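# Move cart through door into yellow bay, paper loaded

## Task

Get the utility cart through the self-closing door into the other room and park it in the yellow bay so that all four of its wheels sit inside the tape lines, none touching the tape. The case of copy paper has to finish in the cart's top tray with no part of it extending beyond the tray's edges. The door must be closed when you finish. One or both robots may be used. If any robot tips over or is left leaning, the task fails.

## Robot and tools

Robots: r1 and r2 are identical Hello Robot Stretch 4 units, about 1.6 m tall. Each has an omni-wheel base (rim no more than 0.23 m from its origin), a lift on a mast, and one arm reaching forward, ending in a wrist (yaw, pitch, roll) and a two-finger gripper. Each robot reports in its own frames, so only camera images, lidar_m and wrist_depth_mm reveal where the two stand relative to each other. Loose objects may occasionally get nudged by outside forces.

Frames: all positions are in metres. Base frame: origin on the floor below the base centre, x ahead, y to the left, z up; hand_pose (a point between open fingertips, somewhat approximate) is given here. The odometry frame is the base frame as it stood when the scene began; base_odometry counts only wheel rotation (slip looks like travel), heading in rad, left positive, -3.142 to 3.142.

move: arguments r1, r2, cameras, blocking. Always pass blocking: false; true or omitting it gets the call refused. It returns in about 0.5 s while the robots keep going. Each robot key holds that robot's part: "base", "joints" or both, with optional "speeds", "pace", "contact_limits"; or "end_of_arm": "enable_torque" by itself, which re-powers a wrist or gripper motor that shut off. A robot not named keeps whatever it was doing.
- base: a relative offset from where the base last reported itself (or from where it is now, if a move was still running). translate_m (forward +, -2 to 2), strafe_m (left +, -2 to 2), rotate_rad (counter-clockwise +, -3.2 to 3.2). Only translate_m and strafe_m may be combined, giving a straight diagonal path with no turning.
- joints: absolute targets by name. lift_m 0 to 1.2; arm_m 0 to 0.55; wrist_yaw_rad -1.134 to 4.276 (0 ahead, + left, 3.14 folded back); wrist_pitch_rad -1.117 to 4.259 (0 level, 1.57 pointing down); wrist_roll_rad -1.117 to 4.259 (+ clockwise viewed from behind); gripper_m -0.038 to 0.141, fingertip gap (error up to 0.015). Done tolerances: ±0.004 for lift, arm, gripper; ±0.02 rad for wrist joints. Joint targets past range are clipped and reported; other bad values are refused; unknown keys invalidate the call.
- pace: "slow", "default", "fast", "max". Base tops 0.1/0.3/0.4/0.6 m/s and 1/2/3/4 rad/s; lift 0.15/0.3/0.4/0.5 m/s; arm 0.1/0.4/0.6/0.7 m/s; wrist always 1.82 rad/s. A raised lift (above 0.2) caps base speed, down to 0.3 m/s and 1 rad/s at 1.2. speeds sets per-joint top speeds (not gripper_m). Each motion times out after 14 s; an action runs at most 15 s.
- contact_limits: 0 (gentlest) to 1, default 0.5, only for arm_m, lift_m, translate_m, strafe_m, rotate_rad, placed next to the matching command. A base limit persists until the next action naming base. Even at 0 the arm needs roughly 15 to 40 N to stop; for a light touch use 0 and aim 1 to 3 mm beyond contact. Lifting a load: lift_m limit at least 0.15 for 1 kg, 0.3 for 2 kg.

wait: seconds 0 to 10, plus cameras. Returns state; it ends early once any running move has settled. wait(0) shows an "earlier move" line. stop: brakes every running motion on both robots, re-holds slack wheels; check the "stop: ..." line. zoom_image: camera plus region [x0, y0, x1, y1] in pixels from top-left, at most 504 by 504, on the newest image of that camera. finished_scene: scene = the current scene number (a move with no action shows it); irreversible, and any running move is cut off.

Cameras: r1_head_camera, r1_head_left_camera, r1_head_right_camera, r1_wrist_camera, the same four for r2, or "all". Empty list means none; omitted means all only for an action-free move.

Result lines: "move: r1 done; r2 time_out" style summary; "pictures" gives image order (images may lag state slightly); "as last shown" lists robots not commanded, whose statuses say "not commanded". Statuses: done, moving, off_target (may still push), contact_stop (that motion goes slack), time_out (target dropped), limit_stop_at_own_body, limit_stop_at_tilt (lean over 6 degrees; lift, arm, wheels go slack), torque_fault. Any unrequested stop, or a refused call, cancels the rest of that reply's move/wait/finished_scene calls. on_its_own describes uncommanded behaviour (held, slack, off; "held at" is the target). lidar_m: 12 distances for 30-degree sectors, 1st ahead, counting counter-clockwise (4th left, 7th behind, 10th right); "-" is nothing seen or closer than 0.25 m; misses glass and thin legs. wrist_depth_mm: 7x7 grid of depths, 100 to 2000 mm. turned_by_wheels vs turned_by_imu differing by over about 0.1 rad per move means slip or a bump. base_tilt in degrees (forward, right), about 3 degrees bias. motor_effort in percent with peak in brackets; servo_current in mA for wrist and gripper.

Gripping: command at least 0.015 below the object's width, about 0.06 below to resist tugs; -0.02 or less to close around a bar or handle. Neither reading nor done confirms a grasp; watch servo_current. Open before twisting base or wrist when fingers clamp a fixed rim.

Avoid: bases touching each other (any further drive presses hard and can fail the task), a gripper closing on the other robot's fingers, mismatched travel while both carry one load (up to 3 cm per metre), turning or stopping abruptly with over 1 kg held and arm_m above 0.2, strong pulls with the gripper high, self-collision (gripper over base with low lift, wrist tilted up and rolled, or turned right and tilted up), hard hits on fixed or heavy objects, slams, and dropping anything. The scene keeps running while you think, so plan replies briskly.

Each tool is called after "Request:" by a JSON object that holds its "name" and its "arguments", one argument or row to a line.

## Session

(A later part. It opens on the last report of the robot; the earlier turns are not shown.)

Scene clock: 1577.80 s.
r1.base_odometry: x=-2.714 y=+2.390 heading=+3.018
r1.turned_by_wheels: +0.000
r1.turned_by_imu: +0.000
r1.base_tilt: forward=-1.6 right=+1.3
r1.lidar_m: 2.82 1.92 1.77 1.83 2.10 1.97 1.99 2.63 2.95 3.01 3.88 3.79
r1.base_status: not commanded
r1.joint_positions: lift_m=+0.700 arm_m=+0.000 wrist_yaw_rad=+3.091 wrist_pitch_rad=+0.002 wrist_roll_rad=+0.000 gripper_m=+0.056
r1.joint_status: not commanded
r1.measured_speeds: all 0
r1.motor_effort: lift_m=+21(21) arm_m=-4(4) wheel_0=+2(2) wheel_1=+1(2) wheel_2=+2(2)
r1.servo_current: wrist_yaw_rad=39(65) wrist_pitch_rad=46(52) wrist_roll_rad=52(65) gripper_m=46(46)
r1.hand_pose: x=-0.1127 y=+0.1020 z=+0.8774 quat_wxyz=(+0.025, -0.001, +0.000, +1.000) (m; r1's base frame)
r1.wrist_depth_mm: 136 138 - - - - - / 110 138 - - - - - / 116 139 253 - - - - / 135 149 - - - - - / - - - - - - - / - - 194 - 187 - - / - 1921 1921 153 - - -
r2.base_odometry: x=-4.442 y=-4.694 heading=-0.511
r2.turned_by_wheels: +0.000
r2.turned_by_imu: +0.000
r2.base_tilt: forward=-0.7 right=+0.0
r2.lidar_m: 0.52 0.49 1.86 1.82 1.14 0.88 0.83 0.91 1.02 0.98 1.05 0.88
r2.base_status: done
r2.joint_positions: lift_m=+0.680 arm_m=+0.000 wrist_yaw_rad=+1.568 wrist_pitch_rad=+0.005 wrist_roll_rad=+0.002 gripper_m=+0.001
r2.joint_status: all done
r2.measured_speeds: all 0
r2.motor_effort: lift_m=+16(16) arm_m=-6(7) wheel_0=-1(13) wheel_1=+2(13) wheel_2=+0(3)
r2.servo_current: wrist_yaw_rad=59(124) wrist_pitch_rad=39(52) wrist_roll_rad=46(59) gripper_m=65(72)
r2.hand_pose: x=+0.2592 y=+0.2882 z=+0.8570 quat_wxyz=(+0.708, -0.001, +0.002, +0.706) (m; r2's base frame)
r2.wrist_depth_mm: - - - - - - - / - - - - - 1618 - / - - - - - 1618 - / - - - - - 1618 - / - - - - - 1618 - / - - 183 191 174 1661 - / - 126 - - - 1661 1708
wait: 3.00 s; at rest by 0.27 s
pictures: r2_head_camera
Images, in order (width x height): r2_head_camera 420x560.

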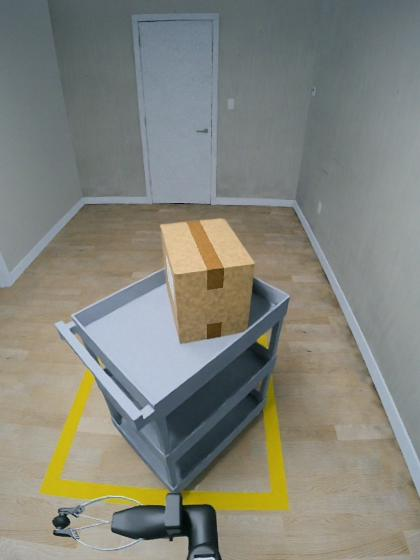

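Request:
{"name": "move", "arguments": {
  "blocking": false,
  "r2": {"base":{"translate_m":0.38},"pace":"slow","contact_limits":{"translate_m":0.7}}
}}

Request:
{"name": "wait", "arguments": {
  "seconds": 8,
  "cameras": ["r2_head_camera","r2_head_right_camera"]
}}

Scene clock: 1583.10 s.
move: r2 moving
r1: as last shown
r1.lidar_m: 2.82 1.93 1.78 1.83 2.14 1.97 2.03 2.63 2.94 2.98 3.83 3.79
r1.motor_effort: lift_m=+21(21) arm_m=-4(4) wheel_0=+1(2) wheel_1=+1(2) wheel_2=+2(2)
r1.servo_current: wrist_yaw_rad=52(59) wrist_pitch_rad=52(52) wrist_roll_rad=52(59) gripper_m=39(46)
r1.wrist_depth_mm: 136 138 - - - - - / 109 138 - - - - - / 116 139 253 - - - - / 136 150 - - - - - / - - - - - - - / - - 193 - 188 - - / - 1921 1921 153 - - -
r2.base_odometry: x=-4.431 y=-4.700 heading=-0.510
r2.turned_by_wheels: +0.000
r2.turned_by_imu: +0.001
r2.base_tilt: forward=-0.7 right=+0.1
r2.lidar_m: 0.49 0.48 1.85 1.82 1.12 0.87 0.85 0.93 1.01 0.95 1.03 0.85
r2.base_status: translate_m moving
r2.joint_positions: lift_m=+0.680 arm_m=+0.000 wrist_yaw_rad=+1.568 wrist_pitch_rad=+0.005 wrist_roll_rad=+0.002 gripper_m=+0.001
r2.joint_status: not commanded
r2.measured_speeds: translate_m=+0.049 strafe_m=+0.000 rotate_rad=+0.000 lift_m=+0.000 arm_m=+0.000 wrist_yaw_rad=+0.000 wrist_pitch_rad=+0.000 wrist_roll_rad=+0.000
r2.motor_effort: lift_m=+16(16) arm_m=-6(7) wheel_0=+8(8) wheel_1=+5(8) wheel_2=-9(10)
r2.servo_current: wrist_yaw_rad=52(52) wrist_pitch_rad=46(46) wrist_roll_rad=39(65) gripper_m=65(65)
r2.contact_limits: translate_m 0.7
r2.hand_pose: x=+0.2592 y=+0.2882 z=+0.8570 quat_wxyz=(+0.708, -0.001, +0.002, +0.706) (m; r2's base frame)
r2.wrist_depth_mm: - - - - - - - / - - - - - 1576 - / - - - - - 1661 - / - - - - - 1576 - / - - - - - 1618 - / - - 183 191 174 1661 - / - 126 - - - 1661 1756
pictures: none

Scene clock: 1587.67 s.
earlier move: r2 done
r1.base_odometry: x=-2.714 y=+2.390 heading=+3.018
r1.turned_by_wheels: +0.000
r1.turned_by_imu: +0.000
r1.base_tilt: forward=-1.6 right=+1.3
r1.lidar_m: 2.85 1.92 1.78 1.82 2.12 1.96 2.04 2.64 2.95 3.00 3.86 3.78
r1.base_status: not commanded
r1.joint_positions: lift_m=+0.700 arm_m=+0.000 wrist_yaw_rad=+3.091 wrist_pitch_rad=+0.002 wrist_roll_rad=+0.000 gripper_m=+0.056
r1.joint_status: not commanded
r1.measured_speeds: all 0
r1.motor_effort: lift_m=+21(21) arm_m=-4(4) wheel_0=+2(3) wheel_1=+1(2) wheel_2=+2(2)
r1.servo_current: wrist_yaw_rad=65(72) wrist_pitch_rad=39(52) wrist_roll_rad=46(65) gripper_m=46(52)
r1.hand_pose: x=-0.1127 y=+0.1020 z=+0.8774 quat_wxyz=(+0.025, -0.001, +0.000, +1.000) (m; r1's base frame)
r1.wrist_depth_mm: 136 138 - - - - - / 110 138 - - - - - / 116 139 253 - - - - / 135 150 - - - - - / - - - - - - - / - - 193 - 187 - - / - 1983 1983 153 - - -
r2.base_odometry: x=-4.110 y=-4.880 heading=-0.511
r2.turned_by_wheels: +0.000
r2.turned_by_imu: +0.002
r2.base_tilt: forward=-0.7 right=+0.1
r2.lidar_m: 0.37 0.35 1.83 1.79 1.61 1.25 1.22 1.31 1.02 0.98 1.08 0.61
r2.base_status: done
r2.joint_positions: lift_m=+0.680 arm_m=+0.000 wrist_yaw_rad=+1.576 wrist_pitch_rad=+0.005 wrist_roll_rad=+0.002 gripper_m=+0.001
r2.joint_status: not commanded
r2.measured_speeds: all 0
r2.motor_effort: lift_m=+16(16) arm_m=+4(7) wheel_0=+4(15) wheel_1=+3(11) wheel_2=-5(11)
r2.servo_current: wrist_yaw_rad=46(72) wrist_pitch_rad=39(52) wrist_roll_rad=46(65) gripper_m=65(78)
r2.contact_limits: translate_m 0.7
r2.hand_pose: x=+0.2569 y=+0.2888 z=+0.8570 quat_wxyz=(+0.705, -0.001, +0.002, +0.709) (m; r2's base frame)
r2.wrist_depth_mm: - - - - 1618 - - / - - - - 1661 - - / - - - - 1618 - - / - - - - 1618 - - / - - - - 1618 - - / - - 179 191 174 - - / 1708 127 - - - 106 -
wait: 4.57 of 8 s (r2 has come to rest)
pictures: r2_head_camera, r2_head_right_camera
Images, in order (width x height): r2_head_camera 420x560, r2_head_right_camera 420x672.

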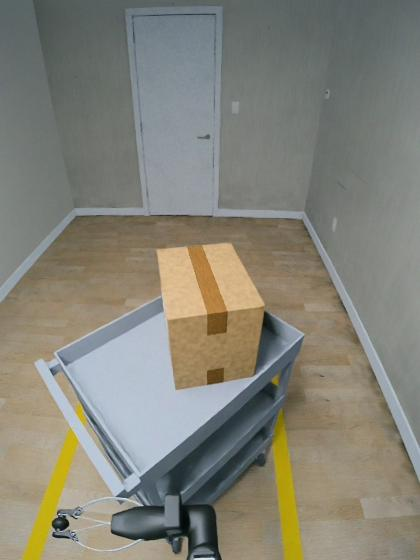

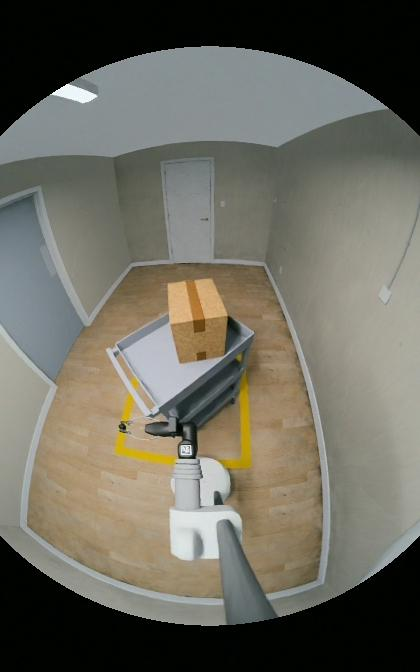

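Request:
{"name": "move", "arguments": {
  "blocking": false,
  "r2": {"base":{"translate_m":-0.55},"pace":"default"}
}}

Request:
{"name": "wait", "arguments": {
  "seconds": 5,
  "cameras": ["r2_head_camera","r2_head_right_camera"]
}}

Request:
{"name": "zoom_image", "arguments": {
  "camera": "r2_head_camera",
  "region": [40, 240, 320, 480]
}}

Scene clock: 1594.60 s.
move: r2 moving
r1: as last shown
r1.lidar_m: 2.83 1.93 1.79 1.83 2.14 1.97 2.01 2.66 2.92 2.99 3.86 3.78
r1.motor_effort: lift_m=+21(21) arm_m=-4(4) wheel_0=+2(2) wheel_1=+1(1) wheel_2=+2(2)
r1.servo_current: wrist_yaw_rad=46(65) wrist_pitch_rad=46(52) wrist_roll_rad=52(65) gripper_m=39(46)
r1.wrist_depth_mm: 136 138 - - - - - / 110 138 - - - - - / 116 139 253 - - - - / 136 149 - - - - - / - - - - - - - / - - 193 - 187 - - / - 1983 1983 153 - - -
r2.base_odometry: x=-4.137 y=-4.864 heading=-0.511
r2.turned_by_wheels: +0.000
r2.turned_by_imu: +0.000
r2.base_tilt: forward=-0.7 right=+0.1
r2.lidar_m: 0.40 0.38 1.83 1.79 1.58 1.21 1.18 1.28 1.04 1.01 1.06 0.66
r2.base_status: translate_m moving
r2.joint_positions: lift_m=+0.680 arm_m=+0.000 wrist_yaw_rad=+1.574 wrist_pitch_rad=+0.005 wrist_roll_rad=+0.002 gripper_m=+0.001
r2.joint_status: not commanded
r2.measured_speeds: translate_m=-0.121 strafe_m=+0.001 rotate_rad=+0.001 lift_m=+0.000 arm_m=+0.000 wrist_yaw_rad=+0.000 wrist_pitch_rad=+0.000 wrist_roll_rad=+0.000
r2.motor_effort: lift_m=+16(16) arm_m=+4(4) wheel_0=-8(9) wheel_1=-8(9) wheel_2=+11(12)
r2.servo_current: wrist_yaw_rad=46(59) wrist_pitch_rad=52(52) wrist_roll_rad=46(59) gripper_m=65(72)
r2.hand_pose: x=+0.2574 y=+0.2887 z=+0.8570 quat_wxyz=(+0.706, -0.001, +0.002, +0.708) (m; r2's base frame)
r2.wrist_depth_mm: - - - - 1618 - - / - - - - 1661 - - / - - - - 1618 - - / - - - - 1661 - - / - - - - 1661 - - / - - 183 191 174 - - / 1661 127 - - - 112 -
pictures: none

Scene clock: 1597.43 s.
earlier move: r2 done
r1.base_odometry: x=-2.714 y=+2.390 heading=+3.018
r1.turned_by_wheels: +0.000
r1.turned_by_imu: +0.000
r1.base_tilt: forward=-1.6 right=+1.3
r1.lidar_m: 2.83 1.94 1.77 1.84 2.14 1.98 2.05 2.65 2.94 2.97 3.86 3.78
r1.base_status: not commanded
r1.joint_positions: lift_m=+0.700 arm_m=+0.000 wrist_yaw_rad=+3.091 wrist_pitch_rad=+0.002 wrist_roll_rad=+0.000 gripper_m=+0.056
r1.joint_status: not commanded
r1.measured_speeds: all 0
r1.motor_effort: lift_m=+21(21) arm_m=-4(4) wheel_0=+2(2) wheel_1=+1(2) wheel_2=+2(2)
r1.servo_current: wrist_yaw_rad=52(72) wrist_pitch_rad=39(52) wrist_roll_rad=39(65) gripper_m=46(52)
r1.hand_pose: x=-0.1127 y=+0.1020 z=+0.8774 quat_wxyz=(+0.025, -0.001, +0.000, +1.000) (m; r1's base frame)
r1.wrist_depth_mm: 136 138 - - - - - / 110 138 - - - - - / 116 139 253 - - - - / 135 149 - - - - - / - - - - - - - / - - 193 - 187 - - / - 1921 - 153 - - -
r2.base_odometry: x=-4.590 y=-4.611 heading=-0.511
r2.turned_by_wheels: +0.000
r2.turned_by_imu: +0.000
r2.base_tilt: forward=-0.7 right=+0.1
r2.lidar_m: 0.88 1.01 1.89 1.82 0.91 0.68 0.67 0.73 0.98 0.97 1.04 1.50
r2.base_status: done
r2.joint_positions: lift_m=+0.680 arm_m=+0.000 wrist_yaw_rad=+1.574 wrist_pitch_rad=+0.005 wrist_roll_rad=+0.002 gripper_m=+0.001
r2.joint_status: not commanded
r2.measured_speeds: all 0
r2.motor_effort: lift_m=+15(16) arm_m=+4(4) wheel_0=-4(11) wheel_1=-4(9) wheel_2=+3(13)
r2.servo_current: wrist_yaw_rad=52(59) wrist_pitch_rad=46(52) wrist_roll_rad=39(65) gripper_m=65(72)
r2.hand_pose: x=+0.2574 y=+0.2886 z=+0.8570 quat_wxyz=(+0.706, -0.001, +0.002, +0.708) (m; r2's base frame)
r2.wrist_depth_mm: - - - - - - - / - - - - - - 1618 / - - - - - - 1661 / - - - - - - 1661 / - - - - - - 1661 / - - 183 192 174 - 1661 / - 125 - - - - 1618
wait: 2.83 of 5 s (r2 has come to rest)
pictures: r2_head_camera, r2_head_right_camera
Images, in order (width x height): r2_head_camera 420x560, r2_head_right_camera 420x672.

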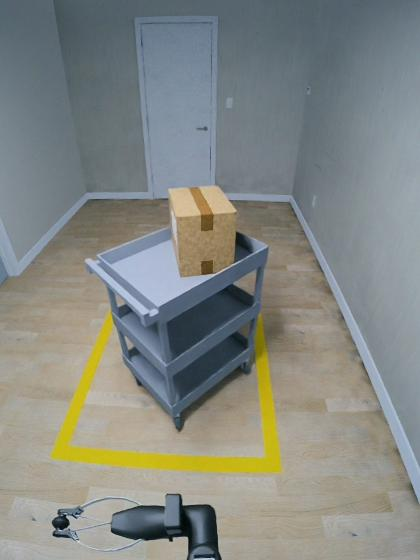

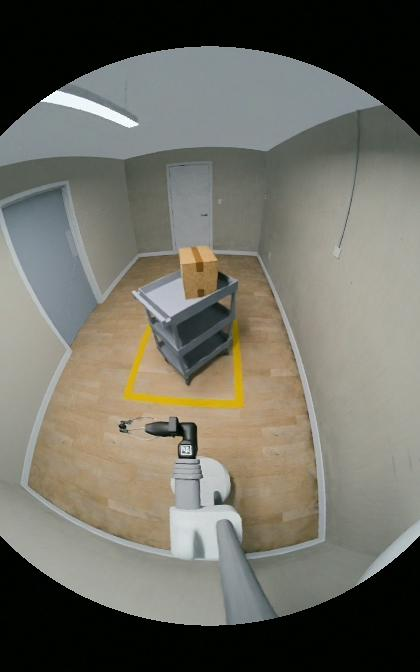

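Scaled by 1.800 from the camera's 420x560 image, which has a finer 1200x1600 frame.

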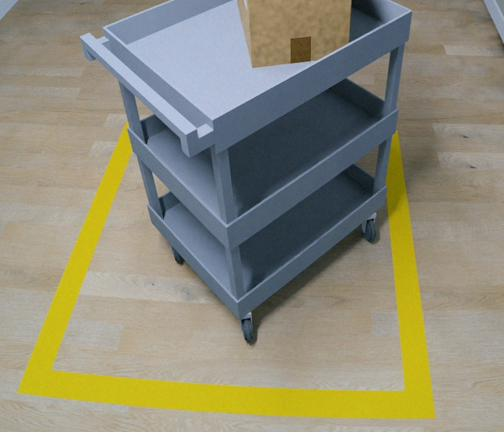

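Request:
{"name": "zoom_image", "arguments": {
  "camera": "r2_head_right_camera",
  "region": [0, 160, 150, 370]
}}

Scaled by 2.400 from the camera's 420x672 image, which has a finer 600x960 frame.

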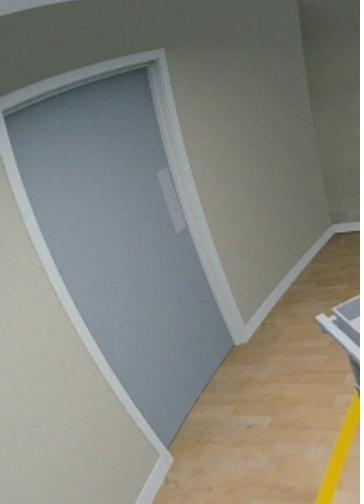

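Request:
{"name": "finished_scene", "arguments": {
  "scene": 1
}}

The scene is finished: the task was done.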